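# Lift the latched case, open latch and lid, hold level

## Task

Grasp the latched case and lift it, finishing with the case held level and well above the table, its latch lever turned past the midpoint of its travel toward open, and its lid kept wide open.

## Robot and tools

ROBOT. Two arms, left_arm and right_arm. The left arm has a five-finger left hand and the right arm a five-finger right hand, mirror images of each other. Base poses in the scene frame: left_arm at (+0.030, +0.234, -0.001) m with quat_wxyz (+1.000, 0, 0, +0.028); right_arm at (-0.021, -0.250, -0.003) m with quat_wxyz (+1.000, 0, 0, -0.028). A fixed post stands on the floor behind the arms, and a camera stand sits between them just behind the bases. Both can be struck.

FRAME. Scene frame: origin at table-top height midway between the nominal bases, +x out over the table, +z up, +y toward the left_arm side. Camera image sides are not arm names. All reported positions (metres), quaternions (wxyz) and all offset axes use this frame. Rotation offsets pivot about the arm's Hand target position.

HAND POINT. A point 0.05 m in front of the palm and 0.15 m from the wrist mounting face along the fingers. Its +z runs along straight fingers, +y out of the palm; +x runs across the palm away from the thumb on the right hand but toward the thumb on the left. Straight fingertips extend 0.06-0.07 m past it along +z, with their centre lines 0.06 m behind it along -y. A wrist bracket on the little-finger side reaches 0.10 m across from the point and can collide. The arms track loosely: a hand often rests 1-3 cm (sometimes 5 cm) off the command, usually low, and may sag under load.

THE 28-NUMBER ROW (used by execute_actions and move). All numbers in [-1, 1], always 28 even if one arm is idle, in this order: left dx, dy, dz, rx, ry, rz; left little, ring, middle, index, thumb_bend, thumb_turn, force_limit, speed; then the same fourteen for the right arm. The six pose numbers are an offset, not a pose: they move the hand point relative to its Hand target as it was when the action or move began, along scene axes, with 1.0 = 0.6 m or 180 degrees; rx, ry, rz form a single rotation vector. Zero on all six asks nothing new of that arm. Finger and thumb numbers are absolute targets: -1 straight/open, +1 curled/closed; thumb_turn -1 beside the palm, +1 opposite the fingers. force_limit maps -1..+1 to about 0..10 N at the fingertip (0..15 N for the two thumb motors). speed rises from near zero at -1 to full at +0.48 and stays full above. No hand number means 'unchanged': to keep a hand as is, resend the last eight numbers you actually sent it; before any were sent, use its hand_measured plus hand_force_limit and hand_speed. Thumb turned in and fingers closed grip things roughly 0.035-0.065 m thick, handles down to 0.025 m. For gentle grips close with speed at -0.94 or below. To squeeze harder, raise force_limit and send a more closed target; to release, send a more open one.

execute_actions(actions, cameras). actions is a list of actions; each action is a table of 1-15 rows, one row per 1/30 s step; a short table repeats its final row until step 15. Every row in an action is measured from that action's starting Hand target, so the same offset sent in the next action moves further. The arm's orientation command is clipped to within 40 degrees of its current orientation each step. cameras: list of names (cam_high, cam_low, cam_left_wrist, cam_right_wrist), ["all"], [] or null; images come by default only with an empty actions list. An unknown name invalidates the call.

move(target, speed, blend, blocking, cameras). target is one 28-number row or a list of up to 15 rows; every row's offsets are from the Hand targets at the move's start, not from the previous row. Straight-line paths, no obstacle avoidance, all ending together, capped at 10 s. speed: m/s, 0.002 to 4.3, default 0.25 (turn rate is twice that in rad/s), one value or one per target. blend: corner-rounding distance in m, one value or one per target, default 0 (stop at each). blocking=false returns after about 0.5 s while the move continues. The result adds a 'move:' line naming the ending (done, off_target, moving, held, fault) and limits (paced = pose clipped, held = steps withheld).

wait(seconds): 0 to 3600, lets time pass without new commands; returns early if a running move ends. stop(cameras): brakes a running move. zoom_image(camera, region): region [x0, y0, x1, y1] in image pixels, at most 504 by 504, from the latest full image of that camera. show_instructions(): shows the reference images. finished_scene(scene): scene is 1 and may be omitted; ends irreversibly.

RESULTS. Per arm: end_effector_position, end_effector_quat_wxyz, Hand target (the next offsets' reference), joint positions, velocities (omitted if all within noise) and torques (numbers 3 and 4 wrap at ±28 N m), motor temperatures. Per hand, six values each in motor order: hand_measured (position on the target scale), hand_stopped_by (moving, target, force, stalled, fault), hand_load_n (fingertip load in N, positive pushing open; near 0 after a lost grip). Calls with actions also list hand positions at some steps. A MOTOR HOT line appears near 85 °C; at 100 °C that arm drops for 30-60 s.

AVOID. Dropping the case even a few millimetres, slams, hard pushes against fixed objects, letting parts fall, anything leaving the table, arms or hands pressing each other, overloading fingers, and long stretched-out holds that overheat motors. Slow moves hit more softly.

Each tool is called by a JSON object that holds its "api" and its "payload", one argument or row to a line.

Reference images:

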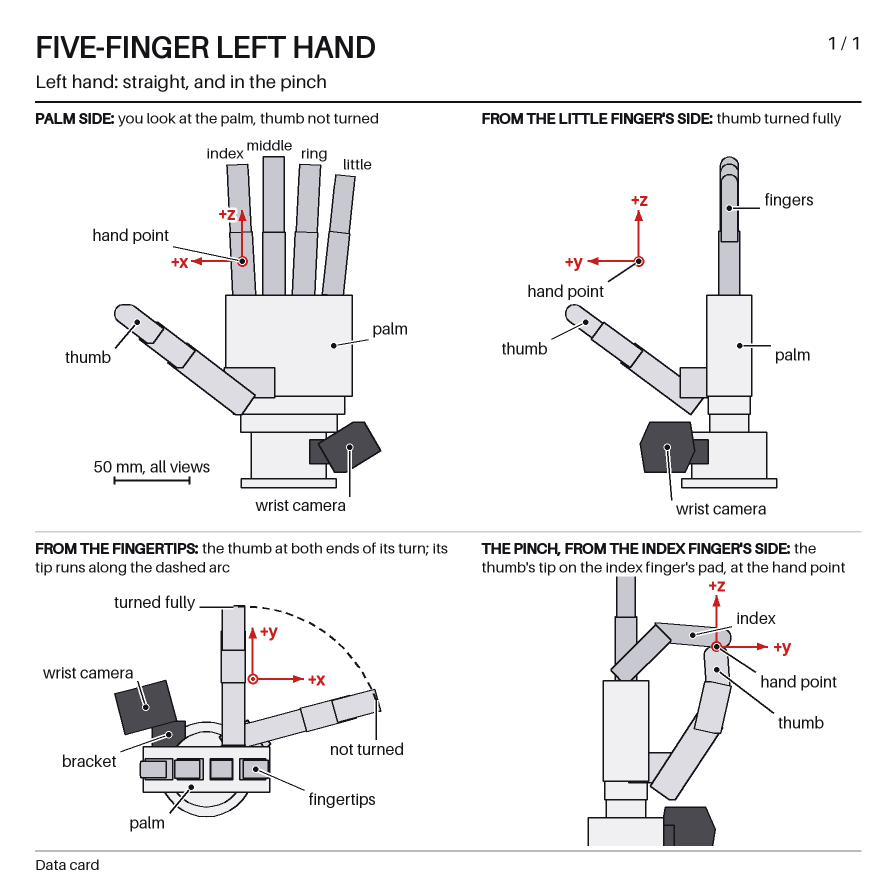

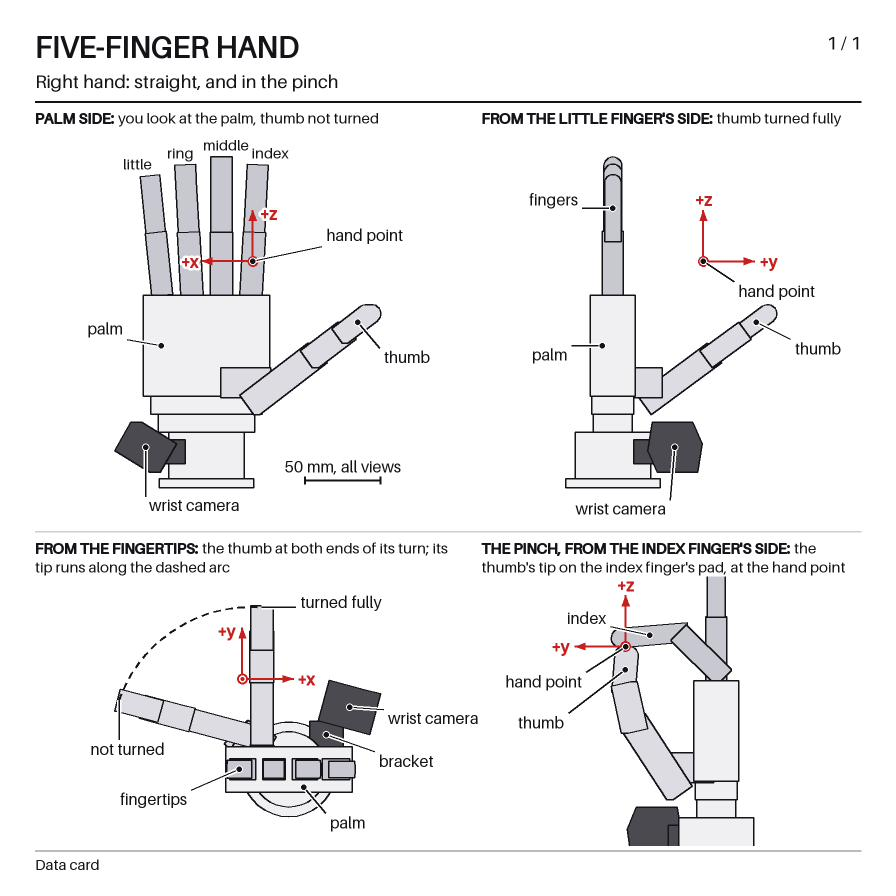

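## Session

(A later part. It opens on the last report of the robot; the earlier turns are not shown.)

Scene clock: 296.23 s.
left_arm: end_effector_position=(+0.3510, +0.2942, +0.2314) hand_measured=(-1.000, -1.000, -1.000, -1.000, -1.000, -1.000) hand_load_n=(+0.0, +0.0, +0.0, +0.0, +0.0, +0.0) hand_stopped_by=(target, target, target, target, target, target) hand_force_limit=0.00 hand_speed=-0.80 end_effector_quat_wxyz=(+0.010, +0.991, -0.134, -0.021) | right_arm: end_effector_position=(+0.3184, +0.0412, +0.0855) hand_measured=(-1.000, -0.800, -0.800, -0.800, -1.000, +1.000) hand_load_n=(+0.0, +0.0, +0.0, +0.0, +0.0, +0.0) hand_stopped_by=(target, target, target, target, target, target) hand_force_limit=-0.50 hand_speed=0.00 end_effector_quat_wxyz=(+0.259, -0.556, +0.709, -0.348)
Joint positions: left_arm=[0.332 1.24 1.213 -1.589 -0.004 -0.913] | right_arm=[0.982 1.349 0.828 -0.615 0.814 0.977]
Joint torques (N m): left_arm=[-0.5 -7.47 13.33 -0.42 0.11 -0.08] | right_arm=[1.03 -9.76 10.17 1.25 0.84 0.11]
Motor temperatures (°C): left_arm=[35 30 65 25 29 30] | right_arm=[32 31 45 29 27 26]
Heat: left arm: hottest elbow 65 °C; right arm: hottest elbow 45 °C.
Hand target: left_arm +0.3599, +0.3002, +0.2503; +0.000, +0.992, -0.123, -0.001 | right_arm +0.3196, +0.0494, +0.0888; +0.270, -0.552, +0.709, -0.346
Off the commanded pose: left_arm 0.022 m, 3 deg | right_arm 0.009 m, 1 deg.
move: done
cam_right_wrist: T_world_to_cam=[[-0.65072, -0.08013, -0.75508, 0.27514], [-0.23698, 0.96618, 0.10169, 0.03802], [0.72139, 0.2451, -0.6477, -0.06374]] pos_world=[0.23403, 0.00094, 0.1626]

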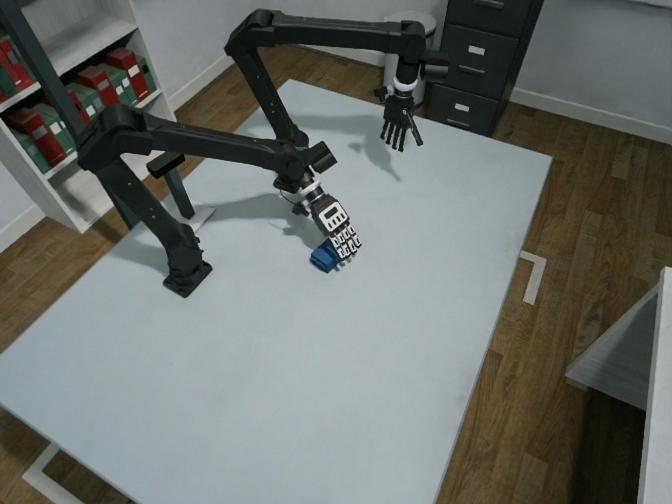

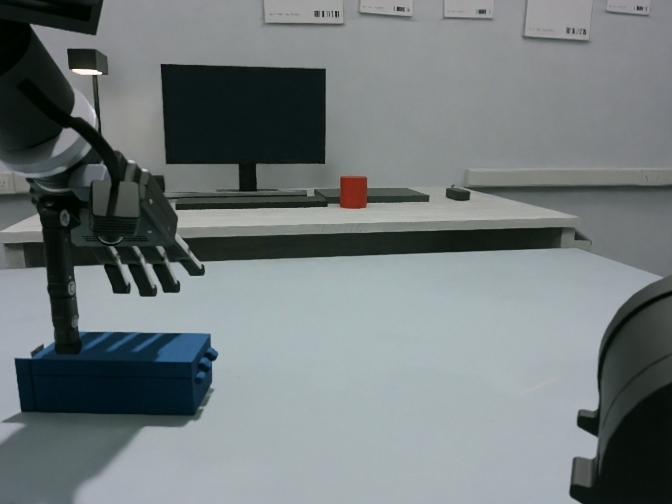

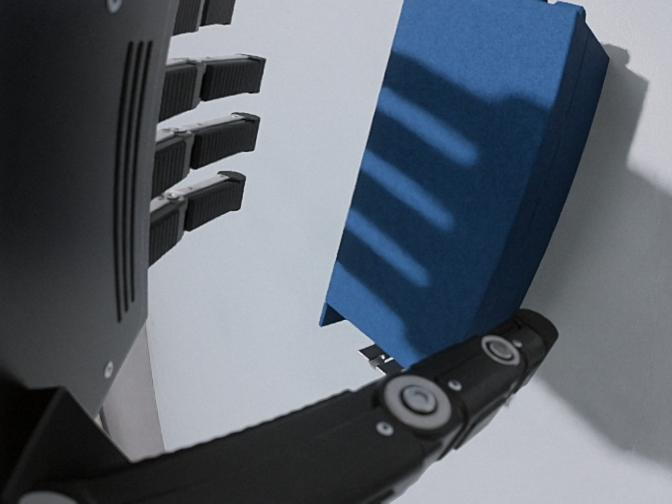

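{"api": "move", "payload": {
  "target": [
    [-0.1,0.01,-0.04,0,0,0,-1,-1,-1,-1,-1,-1,0,-0.8,-0.011,-0.023,0,0,0,0,-1,-0.8,-0.8,-0.8,-1,1,-0.5,0],
    [-0.233,0.033,-0.083,0,0,0,-1,-1,-1,-1,-1,-1,0,-0.8,-0.011,-0.023,-0.0855,0,0,0,-1,-0.8,-0.8,-0.8,-1,1,-0.5,0]
  ],
  "speed": 0.12,
  "cameras": ["cam_high","cam_low","cam_right_wrist"]
}}

{"api": "zoom_image", "payload": {
  "camera": "cam_low",
  "region": [0, 230, 250, 430]
}}

{"api": "zoom_image", "payload": {
  "camera": "cam_high",
  "region": [295, 195, 385, 280]
}}

Scene clock: 322.20 s.
left_arm: end_effector_position=(+0.2228, +0.3191, +0.2028) hand_measured=(-1.000, -1.000, -1.000, -1.000, -1.000, -1.000) hand_load_n=(+0.0, +0.0, +0.0, +0.0, +0.0, +0.0) hand_stopped_by=(target, target, target, target, target, target) hand_force_limit=0.00 hand_speed=-0.80 end_effector_quat_wxyz=(+0.001, +0.993, -0.122, -0.004) | right_arm: end_effector_position=(+0.3111, +0.0316, +0.0373) hand_measured=(-1.000, -0.800, -0.800, -0.800, -1.000, +1.000) hand_load_n=(+0.0, +0.0, +0.0, +0.0, +0.0, +0.0) hand_stopped_by=(target, target, target, target, target, target) hand_force_limit=-0.50 hand_speed=0.00 end_effector_quat_wxyz=(+0.265, -0.553, +0.710, -0.347)
Joint positions: left_arm=[0.646 0.94 0.929 -1.567 -0.004 -0.623] | right_arm=[0.982 1.398 0.718 -0.442 0.814 0.977]
Joint torques (N m): left_arm=[-0.21 -3.14 8.98 0.23 0.06 0.16] | right_arm=[0.5 -9.05 8.99 1.36 0.7 -0.01]
Motor temperatures (°C): left_arm=[35 30 67 25 28 30] | right_arm=[32 30 42 29 28 26]
Heat: left arm: hottest elbow 67 °C; right arm: hottest elbow 42 °C.
Hand target: left_arm +0.2202, +0.3200, +0.2005; +0.000, +0.992, -0.123, +0.000 | right_arm +0.3131, +0.0357, +0.0377; +0.270, -0.551, +0.709, -0.346
Off the commanded pose: left_arm 0.004 m, 0 deg | right_arm 0.004 m, 1 deg.
move: done
cam_right_wrist: T_world_to_cam=[[-0.64431, -0.07154, -0.76141, 0.23124], [-0.23788, 0.96498, 0.11062, 0.05051], [0.72683, 0.2524, -0.63877, -0.08958]] pos_world=[0.22611, -0.00959, 0.11326]

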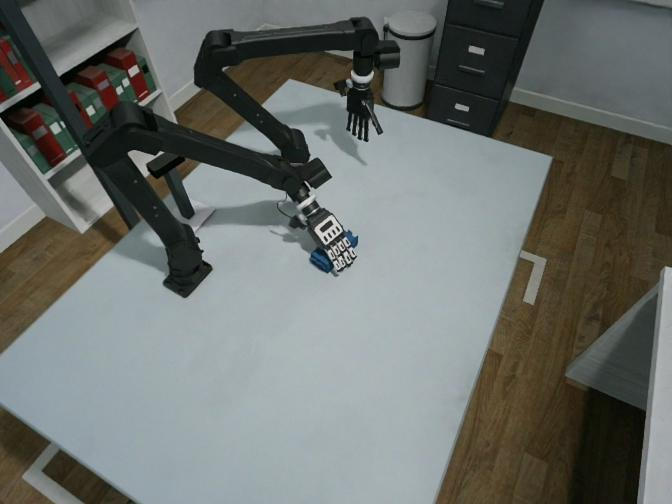

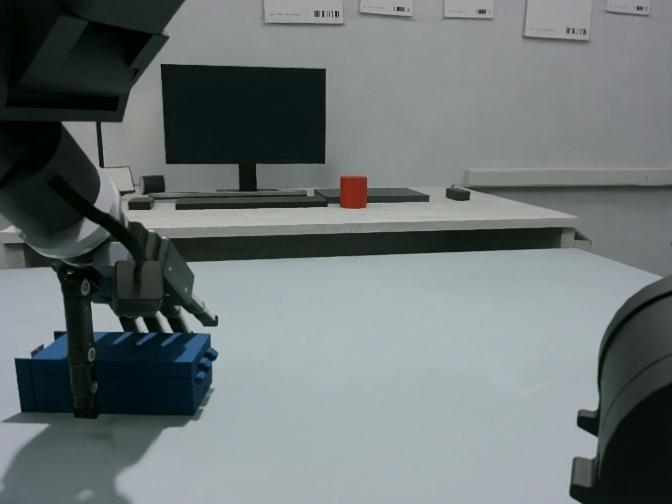

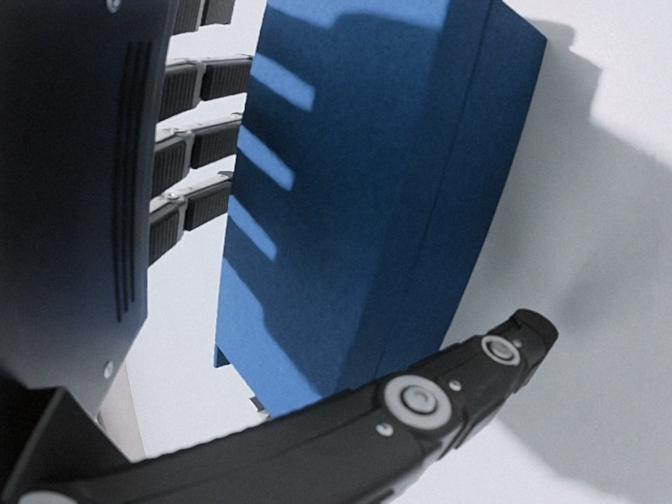

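Scaled by 2.016 from the camera's image (finer frame: 960x720).

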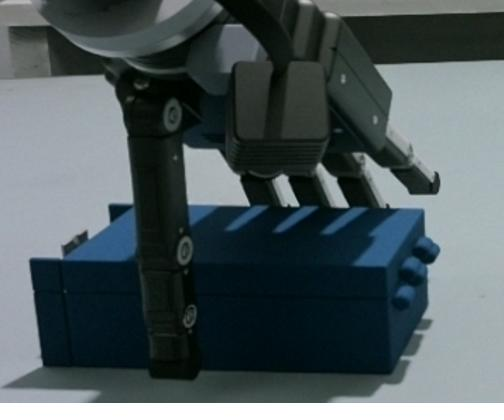

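Scaled by 5.600 from the camera's image (finer frame: 960x720).

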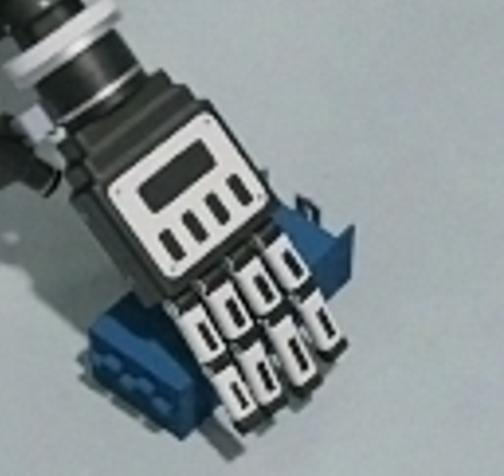

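{"api": "move", "payload": {
  "target": [0,0,0,0,0,0,-1,-1,-1,-1,-1,-1,0,-0.8,0,0,0,0,0,0,-1,-0.35,-0.35,-0.35,-0.45,1,-0.6,-0.92],
  "cameras": ["cam_low","cam_right_wrist"]
}}

{"api": "zoom_image", "payload": {
  "camera": "cam_low",
  "region": [0, 230, 250, 430]
}}

Scene clock: 333.37 s.
left_arm: end_effector_position=(+0.2227, +0.3191, +0.2028) hand_measured=(-1.000, -1.000, -1.000, -1.000, -1.000, -1.000) hand_load_n=(+0.0, +0.0, +0.0, +0.0, +0.0, +0.0) hand_stopped_by=(target, target, target, target, target, target) hand_force_limit=0.00 hand_speed=-0.80 end_effector_quat_wxyz=(+0.001, +0.992, -0.122, -0.004) | right_arm: end_effector_position=(+0.3111, +0.0316, +0.0373) hand_measured=(-1.000, -0.350, -0.350, -0.350, -0.590, +1.000) hand_load_n=(+0.0, +1.5, +0.0, +0.5, +3.0, +1.5) hand_stopped_by=(target, target, target, target, force, target) hand_force_limit=-0.60 hand_speed=-0.92 end_effector_quat_wxyz=(+0.265, -0.553, +0.710, -0.347)
Joint positions: left_arm=[0.646 0.94 0.929 -1.567 -0.004 -0.622] | right_arm=[0.982 1.398 0.718 -0.442 0.814 0.977]
Joint torques (N m): left_arm=[-0.15 -3.14 8.98 0.23 0.06 0.15] | right_arm=[1.03 -9.35 8.99 1.31 0.73 -0.01]
Motor temperatures (°C): left_arm=[35 29 63 25 28 30] | right_arm=[31 30 43 29 27 26]
Heat: left arm: hottest elbow 63 °C; right arm: hottest elbow 43 °C.
Hand target: left_arm +0.2202, +0.3200, +0.2005; +0.000, +0.992, -0.123, +0.000 | right_arm +0.3131, +0.0357, +0.0377; +0.270, -0.551, +0.709, -0.346
Off the commanded pose: left_arm 0.004 m, 0 deg | right_arm 0.005 m, 1 deg.
move: done
cam_right_wrist: T_world_to_cam=[[-0.64431, -0.07154, -0.76141, 0.23124], [-0.23788, 0.96498, 0.11062, 0.05051], [0.72683, 0.2524, -0.63877, -0.08958]] pos_world=[0.22611, -0.00959, 0.11326]

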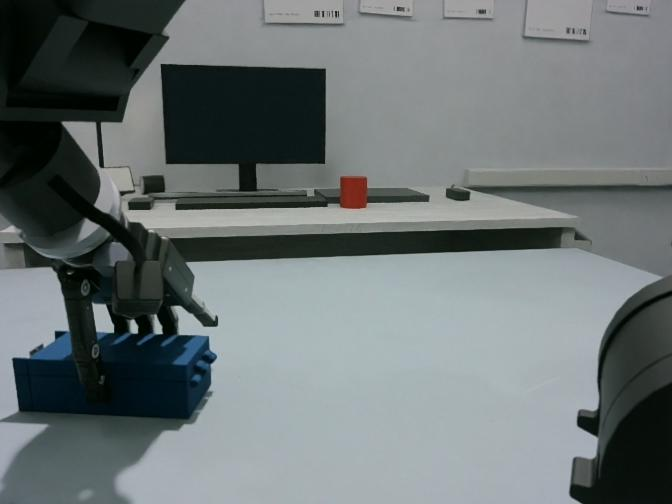

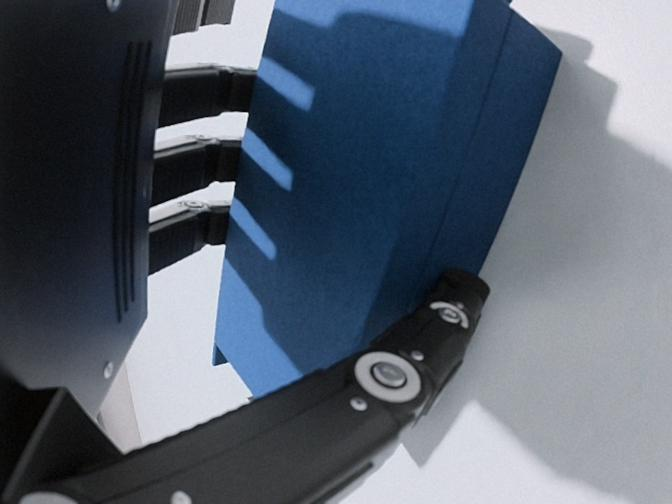

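Scaled by 2.016 from the camera's image (finer frame: 960x720).

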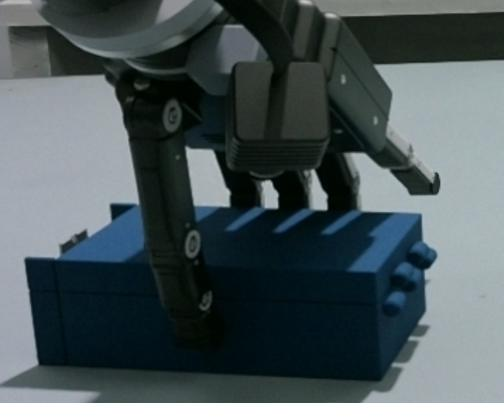

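{"api": "move", "payload": {
  "target": [0,0,0,0,0,0,-1,-1,-1,-1,-1,-1,0,-0.8,0,0,0,0,0,0,-1,-0.1,-0.1,-0.1,-0.3,1,-0.1,-0.9],
  "cameras": ["cam_low","cam_right_wrist"]
}}

{"api": "zoom_image", "payload": {
  "camera": "cam_low",
  "region": [0, 230, 250, 430]
}}

Scene clock: 337.57 s.
left_arm: end_effector_position=(+0.2227, +0.3191, +0.2028) hand_measured=(-1.000, -1.000, -1.000, -1.000, -1.000, -1.000) hand_load_n=(+0.0, +0.0, +0.0, +0.0, +0.0, -0.5) hand_stopped_by=(target, target, target, target, target, target) hand_force_limit=0.00 hand_speed=-0.80 end_effector_quat_wxyz=(+0.001, +0.992, -0.122, -0.004) | right_arm: end_effector_position=(+0.3111, +0.0316, +0.0374) hand_measured=(-1.000, -0.306, -0.296, -0.296, -0.580, +1.000) hand_load_n=(+0.0, +3.5, +5.5, +4.5, +11.5, +1.5) hand_stopped_by=(target, force, force, force, force, target) hand_force_limit=-0.10 hand_speed=-0.90 end_effector_quat_wxyz=(+0.265, -0.553, +0.710, -0.347)
Joint positions: left_arm=[0.646 0.94 0.929 -1.567 -0.004 -0.622] | right_arm=[0.982 1.398 0.718 -0.442 0.814 0.977]
Joint torques (N m): left_arm=[-0.26 -3.19 8.98 0.18 0.06 0.16] | right_arm=[0.79 -9.05 9.07 1.29 0.7 -0.01]
Motor temperatures (°C): left_arm=[35 29 62 25 28 30] | right_arm=[31 30 43 29 27 26]
Heat: left arm: hottest elbow 62 °C; right arm: hottest elbow 43 °C.
Hand target: left_arm +0.2202, +0.3200, +0.2005; +0.000, +0.992, -0.123, +0.000 | right_arm +0.3131, +0.0357, +0.0377; +0.270, -0.552, +0.709, -0.346
Off the commanded pose: left_arm 0.004 m, 0 deg | right_arm 0.005 m, 1 deg.
move: done
cam_right_wrist: T_world_to_cam=[[-0.64407, -0.07136, -0.76163, 0.23121], [-0.23795, 0.96494, 0.11081, 0.0505], [0.72702, 0.25259, -0.63846, -0.08965]] pos_world=[0.22611, -0.00959, 0.11326]

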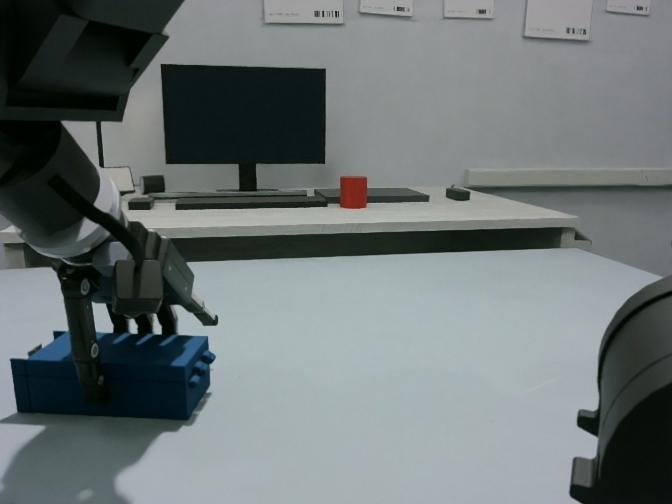

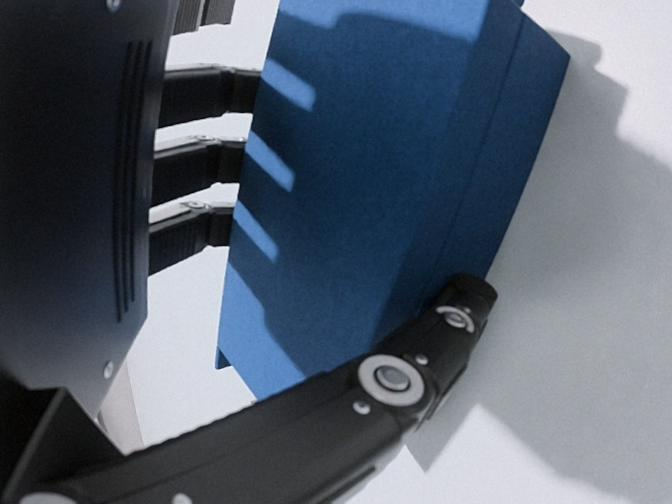

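Scaled by 2.016 from the camera's image (finer frame: 960x720).

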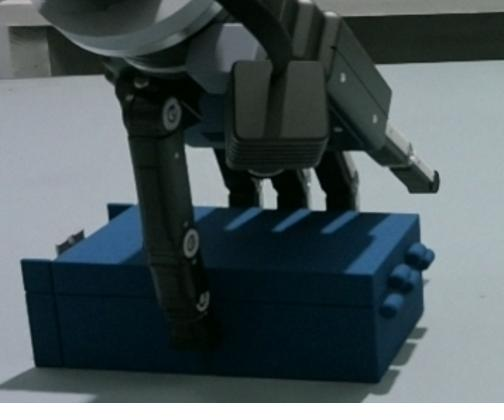

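{"api": "move", "payload": {
  "target": [0,0,0,0,0,0,-1,-1,-1,-1,-1,-1,0,-0.8,0,0,0.06,0,0,0,-1,-0.1,-0.1,-0.1,-0.3,1,-0.1,-0.9],
  "speed": 0.04,
  "cameras": ["cam_low","cam_right_wrist"]
}}

{"api": "zoom_image", "payload": {
  "camera": "cam_low",
  "region": [0, 230, 250, 430]
}}

Scene clock: 342.43 s.
left_arm: end_effector_position=(+0.2227, +0.3191, +0.2028) hand_measured=(-1.000, -1.000, -1.000, -1.000, -1.000, -1.000) hand_load_n=(+0.0, +0.0, +0.0, +0.0, +0.0, +0.0) hand_stopped_by=(target, target, target, target, target, target) hand_force_limit=0.00 hand_speed=-0.80 end_effector_quat_wxyz=(+0.001, +0.992, -0.122, -0.004) | right_arm: end_effector_position=(+0.3005, +0.0175, +0.0471) hand_measured=(-1.000, -0.306, -0.296, -0.296, -0.580, +1.000) hand_load_n=(+0.0, +3.0, +5.5, +4.5, +12.0, +1.5) hand_stopped_by=(target, force, force, force, force, target) hand_force_limit=-0.10 hand_speed=-0.90 end_effector_quat_wxyz=(+0.244, -0.563, +0.707, -0.352)
Joint positions: left_arm=[0.646 0.94 0.929 -1.567 -0.004 -0.622] | right_arm=[0.982 1.353 0.722 -0.541 0.814 0.977]
Joint torques (N m): left_arm=[-0.32 -3.14 8.99 0.23 0.06 0.15] | right_arm=[0.67 -11.16 13.23 0.44 0.72 -0.01]
Motor temperatures (°C): left_arm=[35 29 61 25 28 30] | right_arm=[31 30 43 29 27 26]
Heat: left arm: hottest elbow 61 °C; right arm: hottest elbow 43 °C.
Hand target: left_arm +0.2202, +0.3200, +0.2005; +0.000, +0.992, -0.123, +0.000 | right_arm +0.3131, +0.0357, +0.0737; +0.270, -0.551, +0.709, -0.346
Off the commanded pose: left_arm 0.004 m, 0 deg | right_arm 0.035 m, 3 deg.
move: off_target (right_arm)
cam_right_wrist: T_world_to_cam=[[-0.66646, -0.10103, -0.73867, 0.23693], [-0.23508, 0.96871, 0.0796, 0.06103], [0.70751, 0.2267, -0.66936, -0.06434]] pos_world=[0.21778, -0.0206, 0.12709]

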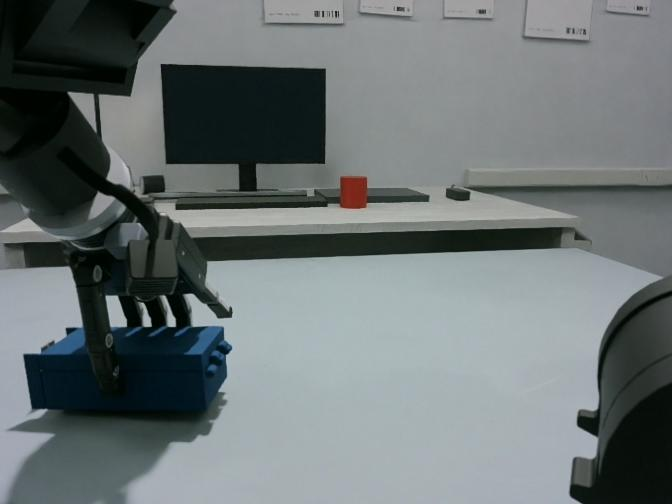

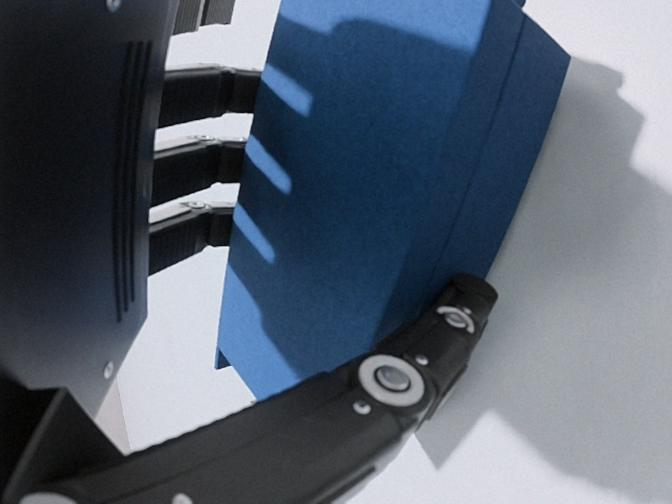

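Scaled by 2.016 from the camera's image (finer frame: 960x720).

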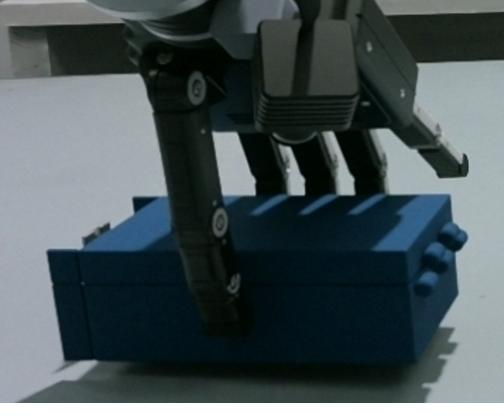

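{"api": "move", "payload": {
  "target": [0,0,0,0,0,0,-1,-1,-1,-1,-1,-1,0,-0.8,0,0.02,0.23,0,0,0,-1,-0.1,-0.1,-0.1,-0.3,1,-0.1,-0.9],
  "speed": 0.08,
  "cameras": ["cam_low","cam_right_wrist","cam_high"]
}}

{"api": "zoom_image", "payload": {
  "camera": "cam_low",
  "region": [0, 80, 250, 330]
}}

Scene clock: 348.17 s.
left_arm: end_effector_position=(+0.2227, +0.3191, +0.2028) hand_measured=(-1.000, -1.000, -1.000, -1.000, -1.000, -1.000) hand_load_n=(+0.0, +0.0, +0.0, +0.0, +0.0, +0.0) hand_stopped_by=(target, target, target, target, target, target) hand_force_limit=0.00 hand_speed=-0.80 end_effector_quat_wxyz=(+0.001, +0.992, -0.122, -0.004) | right_arm: end_effector_position=(+0.3059, +0.0316, +0.1792) hand_measured=(-1.000, -0.306, -0.296, -0.296, -0.580, +1.000) hand_load_n=(+0.0, +3.0, +5.5, +4.5, +12.0, +2.0) hand_stopped_by=(target, force, force, force, force, target) hand_force_limit=-0.10 hand_speed=-0.90 end_effector_quat_wxyz=(+0.238, -0.567, +0.705, -0.353)
Joint positions: left_arm=[0.646 0.94 0.929 -1.567 -0.004 -0.622] | right_arm=[0.992 1.234 1.004 -0.964 0.815 0.988]
Joint torques (N m): left_arm=[-0.26 -3.08 9.02 0.17 0.06 0.15] | right_arm=[1.67 -10.75 15.51 0.51 0.99 0.12]
Motor temperatures (°C): left_arm=[35 29 59 25 28 30] | right_arm=[31 30 43 29 27 26]
Heat: left arm: hottest elbow 59 °C; right arm: hottest elbow 43 °C.
Hand target: left_arm +0.2202, +0.3200, +0.2005; +0.000, +0.992, -0.123, +0.000 | right_arm +0.3131, +0.0477, +0.2116; +0.270, -0.551, +0.709, -0.346
Off the commanded pose: left_arm 0.004 m, 0 deg | right_arm 0.037 m, 4 deg.
move: off_target (right_arm)
cam_right_wrist: T_world_to_cam=[[-0.67349, -0.1108, -0.73085, 0.34061], [-0.23728, 0.96879, 0.07179, 0.04018], [0.70008, 0.22176, -0.67875, 0.02118]] pos_world=[0.2241, -0.00589, 0.26043]
Images, in order (width x height): cam_high 672x504, cam_low 672x504, cam_right_wrist 672x504.

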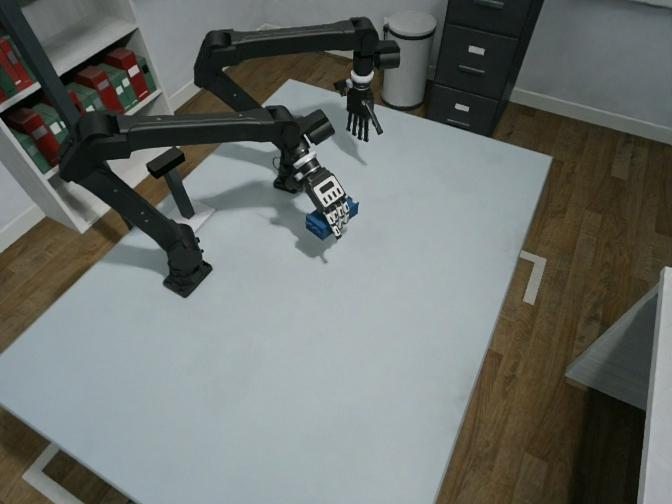

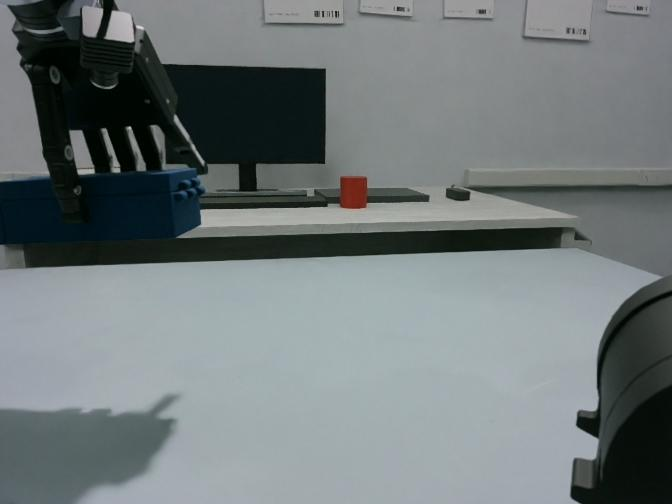

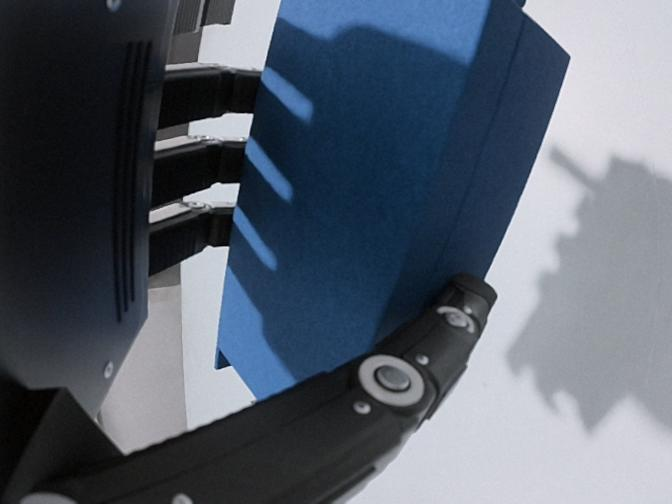

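Scaled by 2.016 from the camera's image (finer frame: 960x720).

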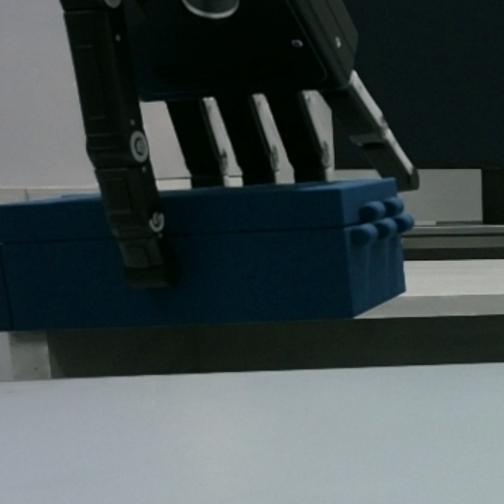

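{"api": "zoom_image", "payload": {
  "camera": "cam_high",
  "region": [290, 160, 380, 245]
}}

Scaled by 5.600 from the camera's image (finer frame: 960x720).

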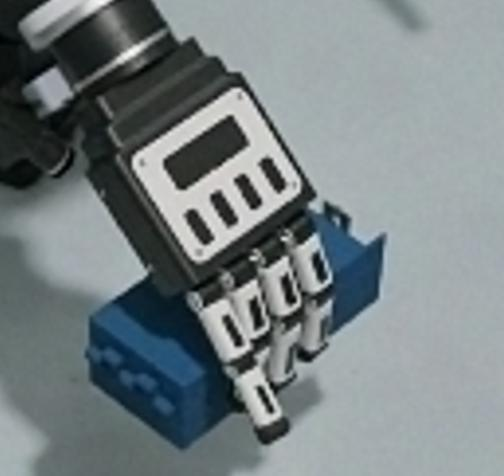

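{"api": "move", "payload": {
  "target": [0,0,0,0,0,0,-1,-1,-1,-1,-1,-1,0,-0.8,0.132,-0.297,0.0,0.0157,-0.0122,-0.0667,-1,-0.1,-0.1,-0.1,-0.3,1,-0.1,-0.9],
  "speed": 0.1,
  "cameras": ["cam_low","cam_right_wrist","cam_high"]
}}

{"api": "zoom_image", "payload": {
  "camera": "cam_low",
  "region": [100, 80, 400, 330]
}}

{"api": "zoom_image", "payload": {
  "camera": "cam_high",
  "region": [340, 200, 450, 300]
}}

Scene clock: 397.70 s.
left_arm: end_effector_position=(+0.2227, +0.3191, +0.2028) hand_measured=(-1.000, -1.000, -1.000, -1.000, -1.000, -1.000) hand_load_n=(+0.0, +0.0, +0.0, +0.0, +0.0, +0.0) hand_stopped_by=(target, target, target, target, target, target) hand_force_limit=0.00 hand_speed=-0.80 end_effector_quat_wxyz=(+0.001, +0.992, -0.122, -0.004) | right_arm: end_effector_position=(+0.3860, -0.1296, +0.1955) hand_measured=(-1.000, -0.306, -0.296, -0.296, -0.580, +1.000) hand_load_n=(+0.0, +3.5, +5.0, +4.5, +12.0, +1.5) hand_stopped_by=(target, force, force, force, force, target) hand_force_limit=-0.10 hand_speed=-0.90 end_effector_quat_wxyz=(+0.240, -0.471, +0.768, -0.362)
Joint positions: left_arm=[0.646 0.94 0.929 -1.567 -0.004 -0.622] | right_arm=[0.507 1.068 0.881 -0.713 0.65 0.688]
Joint torques (N m): left_arm=[-0.26 -3.08 9.01 0.18 0.05 0.15] | right_arm=[-0.09 -8.64 12.04 1.84 0.4 -0.1]
Motor temperatures (°C): left_arm=[35 28 53 25 28 30] | right_arm=[31 31 57 28 28 26]
Heat: left arm: hottest elbow 53 °C; right arm: hottest elbow 57 °C.
Hand target: left_arm +0.2202, +0.3200, +0.2005; +0.000, +0.992, -0.123, +0.000 | right_arm +0.3922, -0.1305, +0.2115; +0.259, -0.461, +0.766, -0.365
Off the commanded pose: left_arm 0.004 m, 0 deg | right_arm 0.017 m, 3 deg.
move: off_target (right_arm)
cam_right_wrist: T_world_to_cam=[[-0.63746, 0.08819, -0.76541, 0.40732], [-0.03638, 0.98887, 0.14424, 0.12507], [0.76962, 0.1198, -0.62716, -0.03825]] pos_world=[0.29364, -0.15502, 0.26974]
Images, in order (width x height): cam_high 672x504, cam_low 672x504, cam_right_wrist 672x504.

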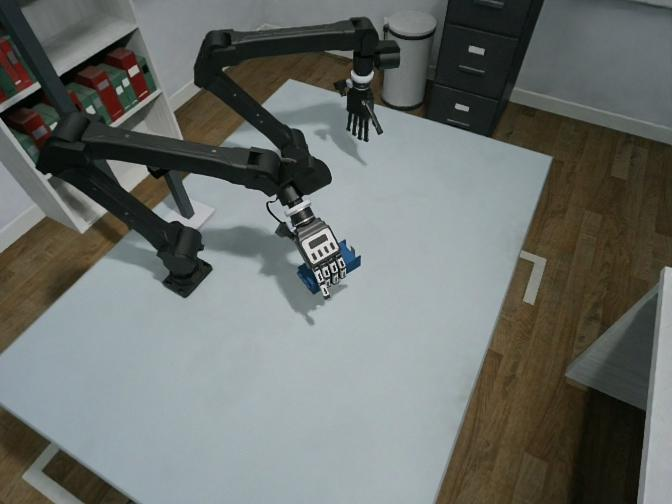

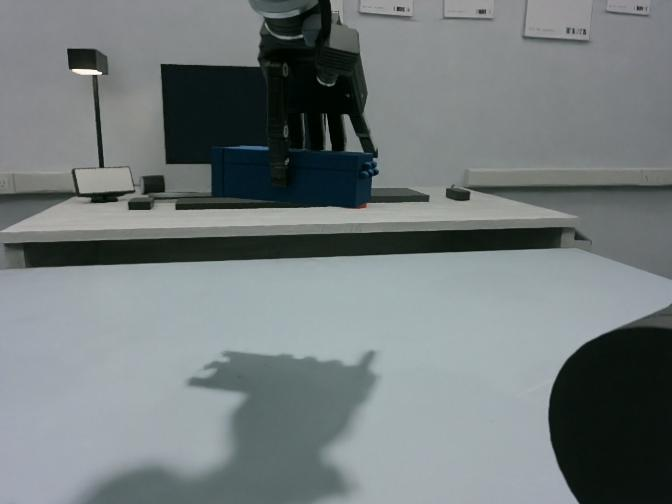

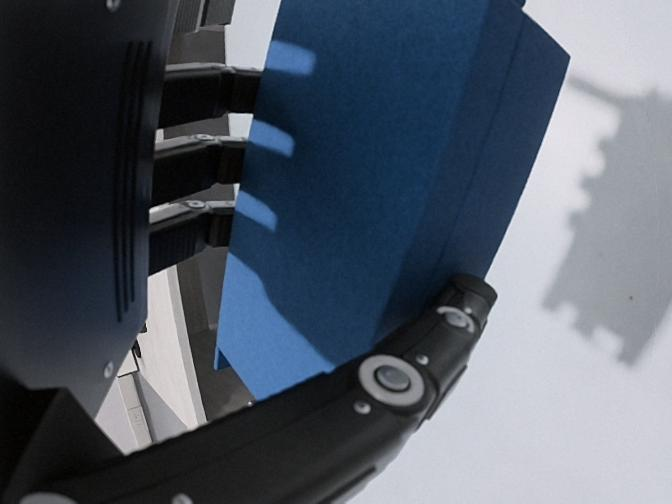

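Scaled by 1.680 from the camera's image (finer frame: 960x720).

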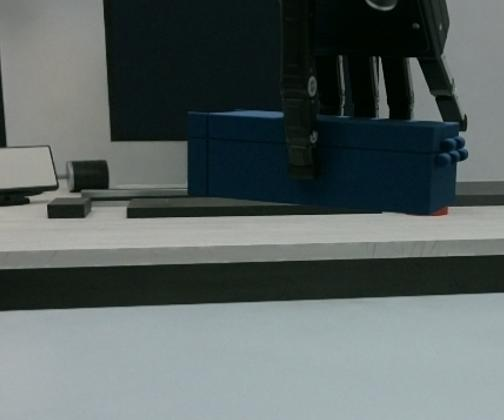

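Scaled by 4.582 from the camera's image (finer frame: 960x720).

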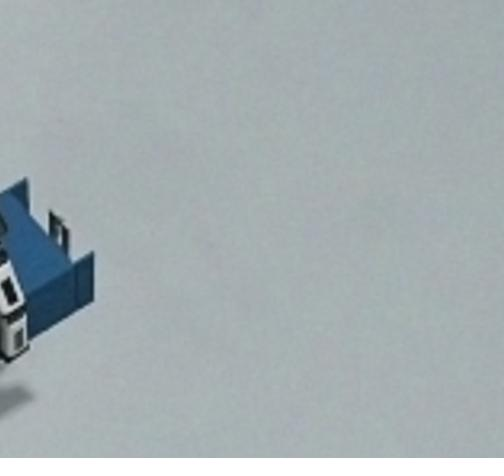

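{"api": "move", "payload": {
  "target": [0.411,-0.523,0.0,0,0,-0.0794,-1,-1,-1,0.2,-1,-1,0.5,-0.3,0,0,0.0,0,0,0,-1,-0.1,-0.1,-0.1,-0.3,1,-0.1,-0.9],
  "speed": 0.2,
  "cameras": ["cam_low","cam_left_wrist","cam_high"]
}}

{"api": "zoom_image", "payload": {
  "camera": "cam_low",
  "region": [50, 0, 400, 250]
}}

{"api": "zoom_image", "payload": {
  "camera": "cam_high",
  "region": [310, 140, 430, 260]
}}

Scene clock: 414.60 s.
left_arm: end_effector_position=(+0.4551, +0.0132, +0.1953) hand_measured=(-1.000, -1.000, -1.000, +0.200, -1.000, -1.000) hand_load_n=(+0.0, +0.0, +0.0, +0.0, -0.5, +0.0) hand_stopped_by=(target, target, target, target, target, target) hand_force_limit=0.50 hand_speed=-0.30 end_effector_quat_wxyz=(+0.002, +0.969, -0.248, -0.005) | right_arm: end_effector_position=(+0.3860, -0.1295, +0.1955) hand_measured=(-1.000, -0.306, -0.296, -0.296, -0.580, +1.000) hand_load_n=(+0.0, +3.5, +5.5, +4.5, +12.0, +1.5) hand_stopped_by=(target, force, force, force, force, target) hand_force_limit=-0.10 hand_speed=-0.90 end_effector_quat_wxyz=(+0.240, -0.471, +0.768, -0.362)
Joint positions: left_arm=[-0.398 1.539 1.417 -1.459 0.004 -1.41] | right_arm=[0.507 1.068 0.881 -0.713 0.65 0.687]
Joint torques (N m): left_arm=[-1.9 -9.47 13.33 -0.44 -0.18 -0.11] | right_arm=[-0.03 -8.88 12.19 1.83 0.39 -0.08]
Motor temperatures (°C): left_arm=[35 28 52 25 28 30] | right_arm=[31 31 55 28 27 26]
Heat: left arm: hottest elbow 52 °C; right arm: hottest elbow 55 °C.
Hand target: left_arm +0.4667, +0.0062, +0.2004; +0.000, +0.969, -0.245, -0.001 | right_arm +0.3922, -0.1304, +0.2115; +0.259, -0.461, +0.766, -0.365
Off the commanded pose: left_arm 0.015 m, 1 deg | right_arm 0.017 m, 3 deg.
move: off_target (left_arm)
cam_left_wrist: T_world_to_cam=[[0.62514, 0.78038, -0.01418, -0.29482], [0.67158, -0.52855, 0.51925, -0.40089], [0.39771, -0.33413, -0.85451, 0.10908]] pos_world=[0.41015, 0.05463, 0.29719]
Images, in order (width x height): cam_high 672x504, cam_low 672x504, cam_left_wrist 672x504.

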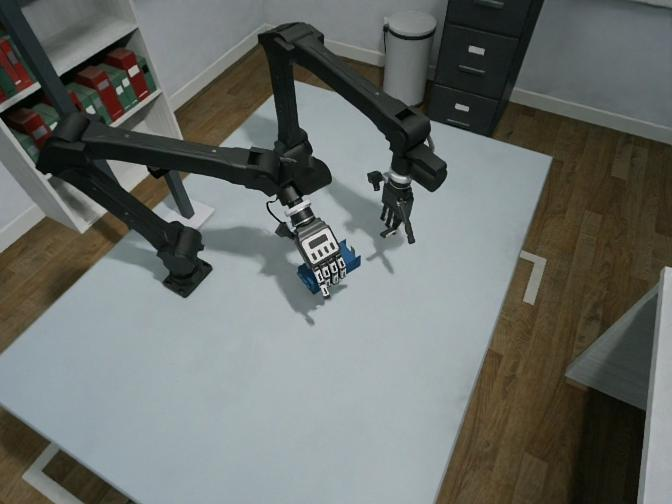

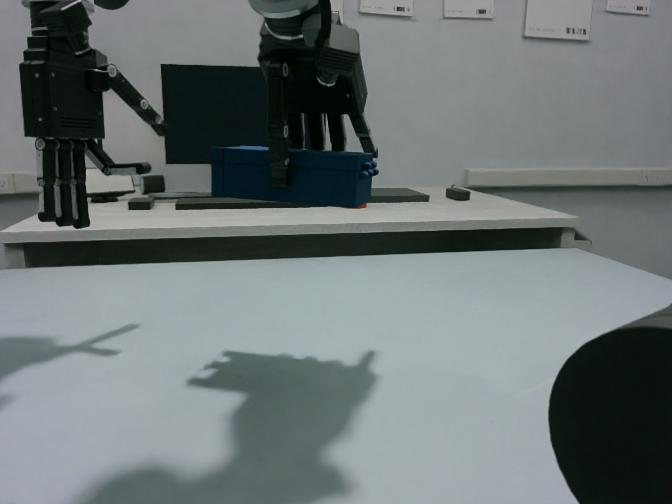

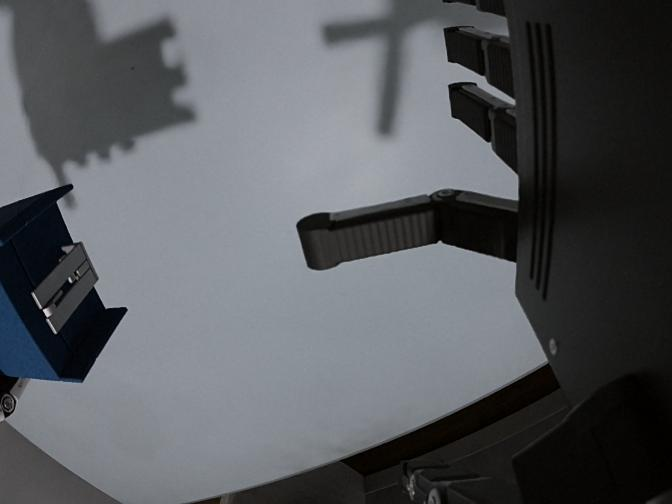

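Scaled by 1.440 from the camera's image (finer frame: 960x720).

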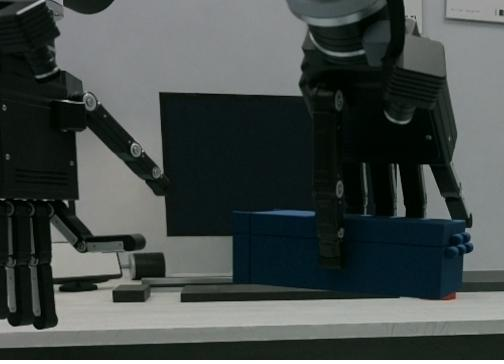

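Scaled by 4.200 from the camera's image (finer frame: 960x720).

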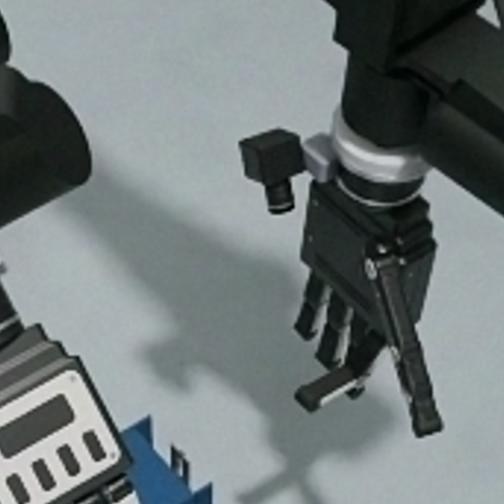

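{"api": "move", "payload": {
  "target": [
    [0,0,-0.066,0,0,0,-1,-1,-1,0.2,-1,-1,0.5,-0.3,0,0,0.0,0,0,0,-1,-0.1,-0.1,-0.1,-0.3,1,-0.1,-0.9],
    [-0.051,-0.115,-0.066,0,0,0,-1,-1,-1,0.2,-1,-1,0.5,-0.3,0,0,0.0,0,0,0,-1,-0.1,-0.1,-0.1,-0.3,1,-0.1,-0.9]
  ],
  "speed": 0.1,
  "cameras": ["cam_low","cam_left_wrist","cam_high"]
}}

{"api": "zoom_image", "payload": {
  "camera": "cam_left_wrist",
  "region": [100, 120, 400, 345]
}}

{"api": "zoom_image", "payload": {
  "camera": "cam_high",
  "region": [330, 190, 410, 280]
}}

Scene clock: 456.53 s.
left_arm: end_effector_position=(+0.4357, -0.0586, +0.1748) hand_measured=(-1.000, -1.000, -1.000, +0.200, -1.000, -1.000) hand_load_n=(+0.0, +0.0, +0.0, +0.0, +0.0, +0.0) hand_stopped_by=(target, target, target, target, target, target) hand_force_limit=0.50 hand_speed=-0.30 end_effector_quat_wxyz=(+0.003, +0.969, -0.248, +0.010) | right_arm: end_effector_position=(+0.3860, -0.1295, +0.1955) hand_measured=(-1.000, -0.306, -0.296, -0.296, -0.580, +1.000) hand_load_n=(+0.0, +3.0, +5.5, +4.0, +12.0, +1.5) hand_stopped_by=(target, force, force, force, force, target) hand_force_limit=-0.10 hand_speed=-0.90 end_effector_quat_wxyz=(+0.240, -0.471, +0.768, -0.362)
Joint positions: left_arm=[-0.559 1.556 1.381 -1.375 0.002 -1.572] | right_arm=[0.507 1.068 0.881 -0.713 0.65 0.687]
Joint torques (N m): left_arm=[-2.02 -9.7 9.39 0.25 -0.1 -0.05] | right_arm=[-0.03 -8.82 12.15 1.88 0.39 -0.09]
Motor temperatures (°C): left_arm=[35 29 55 24 28 29] | right_arm=[31 30 53 29 26 26]
Heat: left arm: hottest elbow 55 °C; right arm: hottest elbow 53 °C.
Hand target: left_arm +0.4362, -0.0627, +0.1608; +0.000, +0.969, -0.245, -0.001 | right_arm +0.3922, -0.1304, +0.2115; +0.259, -0.461, +0.766, -0.365
Off the commanded pose: left_arm 0.015 m, 1 deg | right_arm 0.017 m, 3 deg.
move: off_target (left_arm)
cam_left_wrist: T_world_to_cam=[[0.62509, 0.78053, -0.00522, -0.22843], [0.65677, -0.52233, 0.5439, -0.41271], [0.4218, -0.34342, -0.83913, 0.06151]] pos_world=[0.3879, -0.01615, 0.27489]
Images, in order (width x height): cam_high 672x504, cam_low 672x504, cam_left_wrist 672x504.

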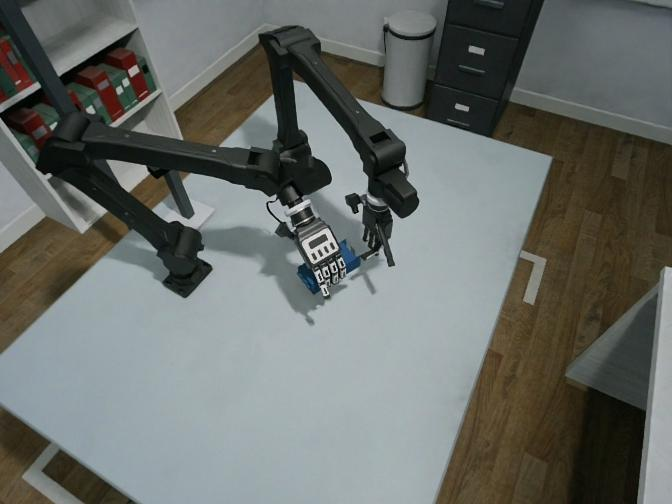

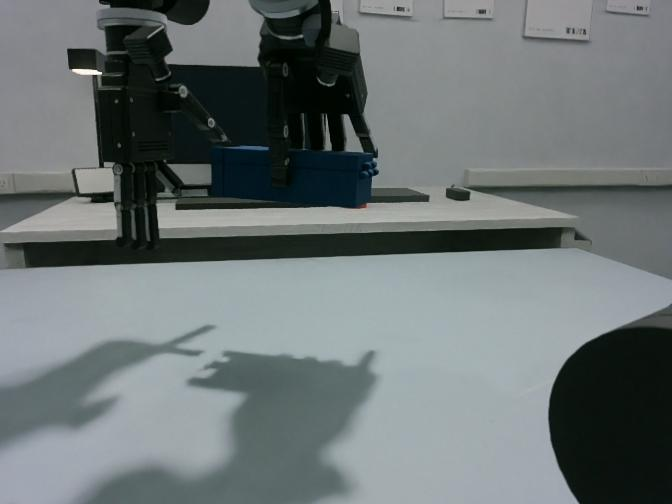

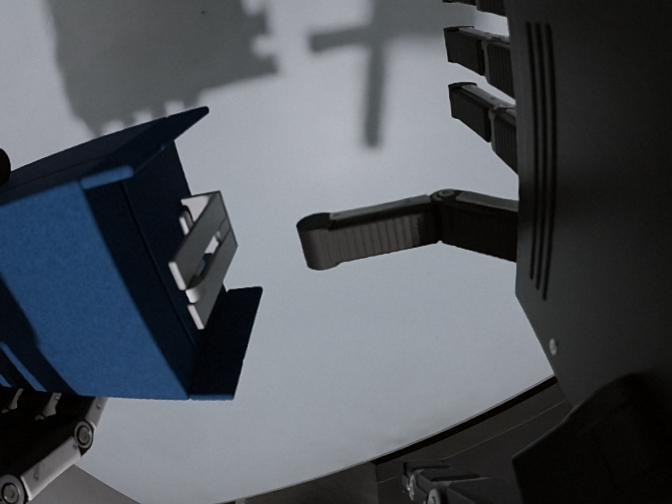

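Scaled by 1.680 from the camera's image (finer frame: 960x720).

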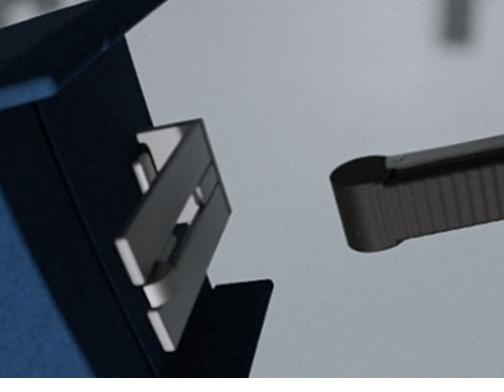

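Scaled by 5.600 from the camera's image (finer frame: 960x720).

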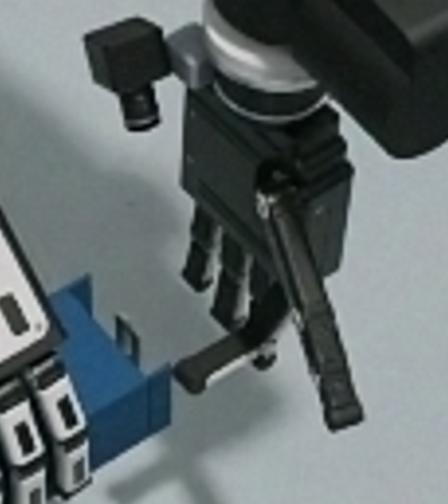

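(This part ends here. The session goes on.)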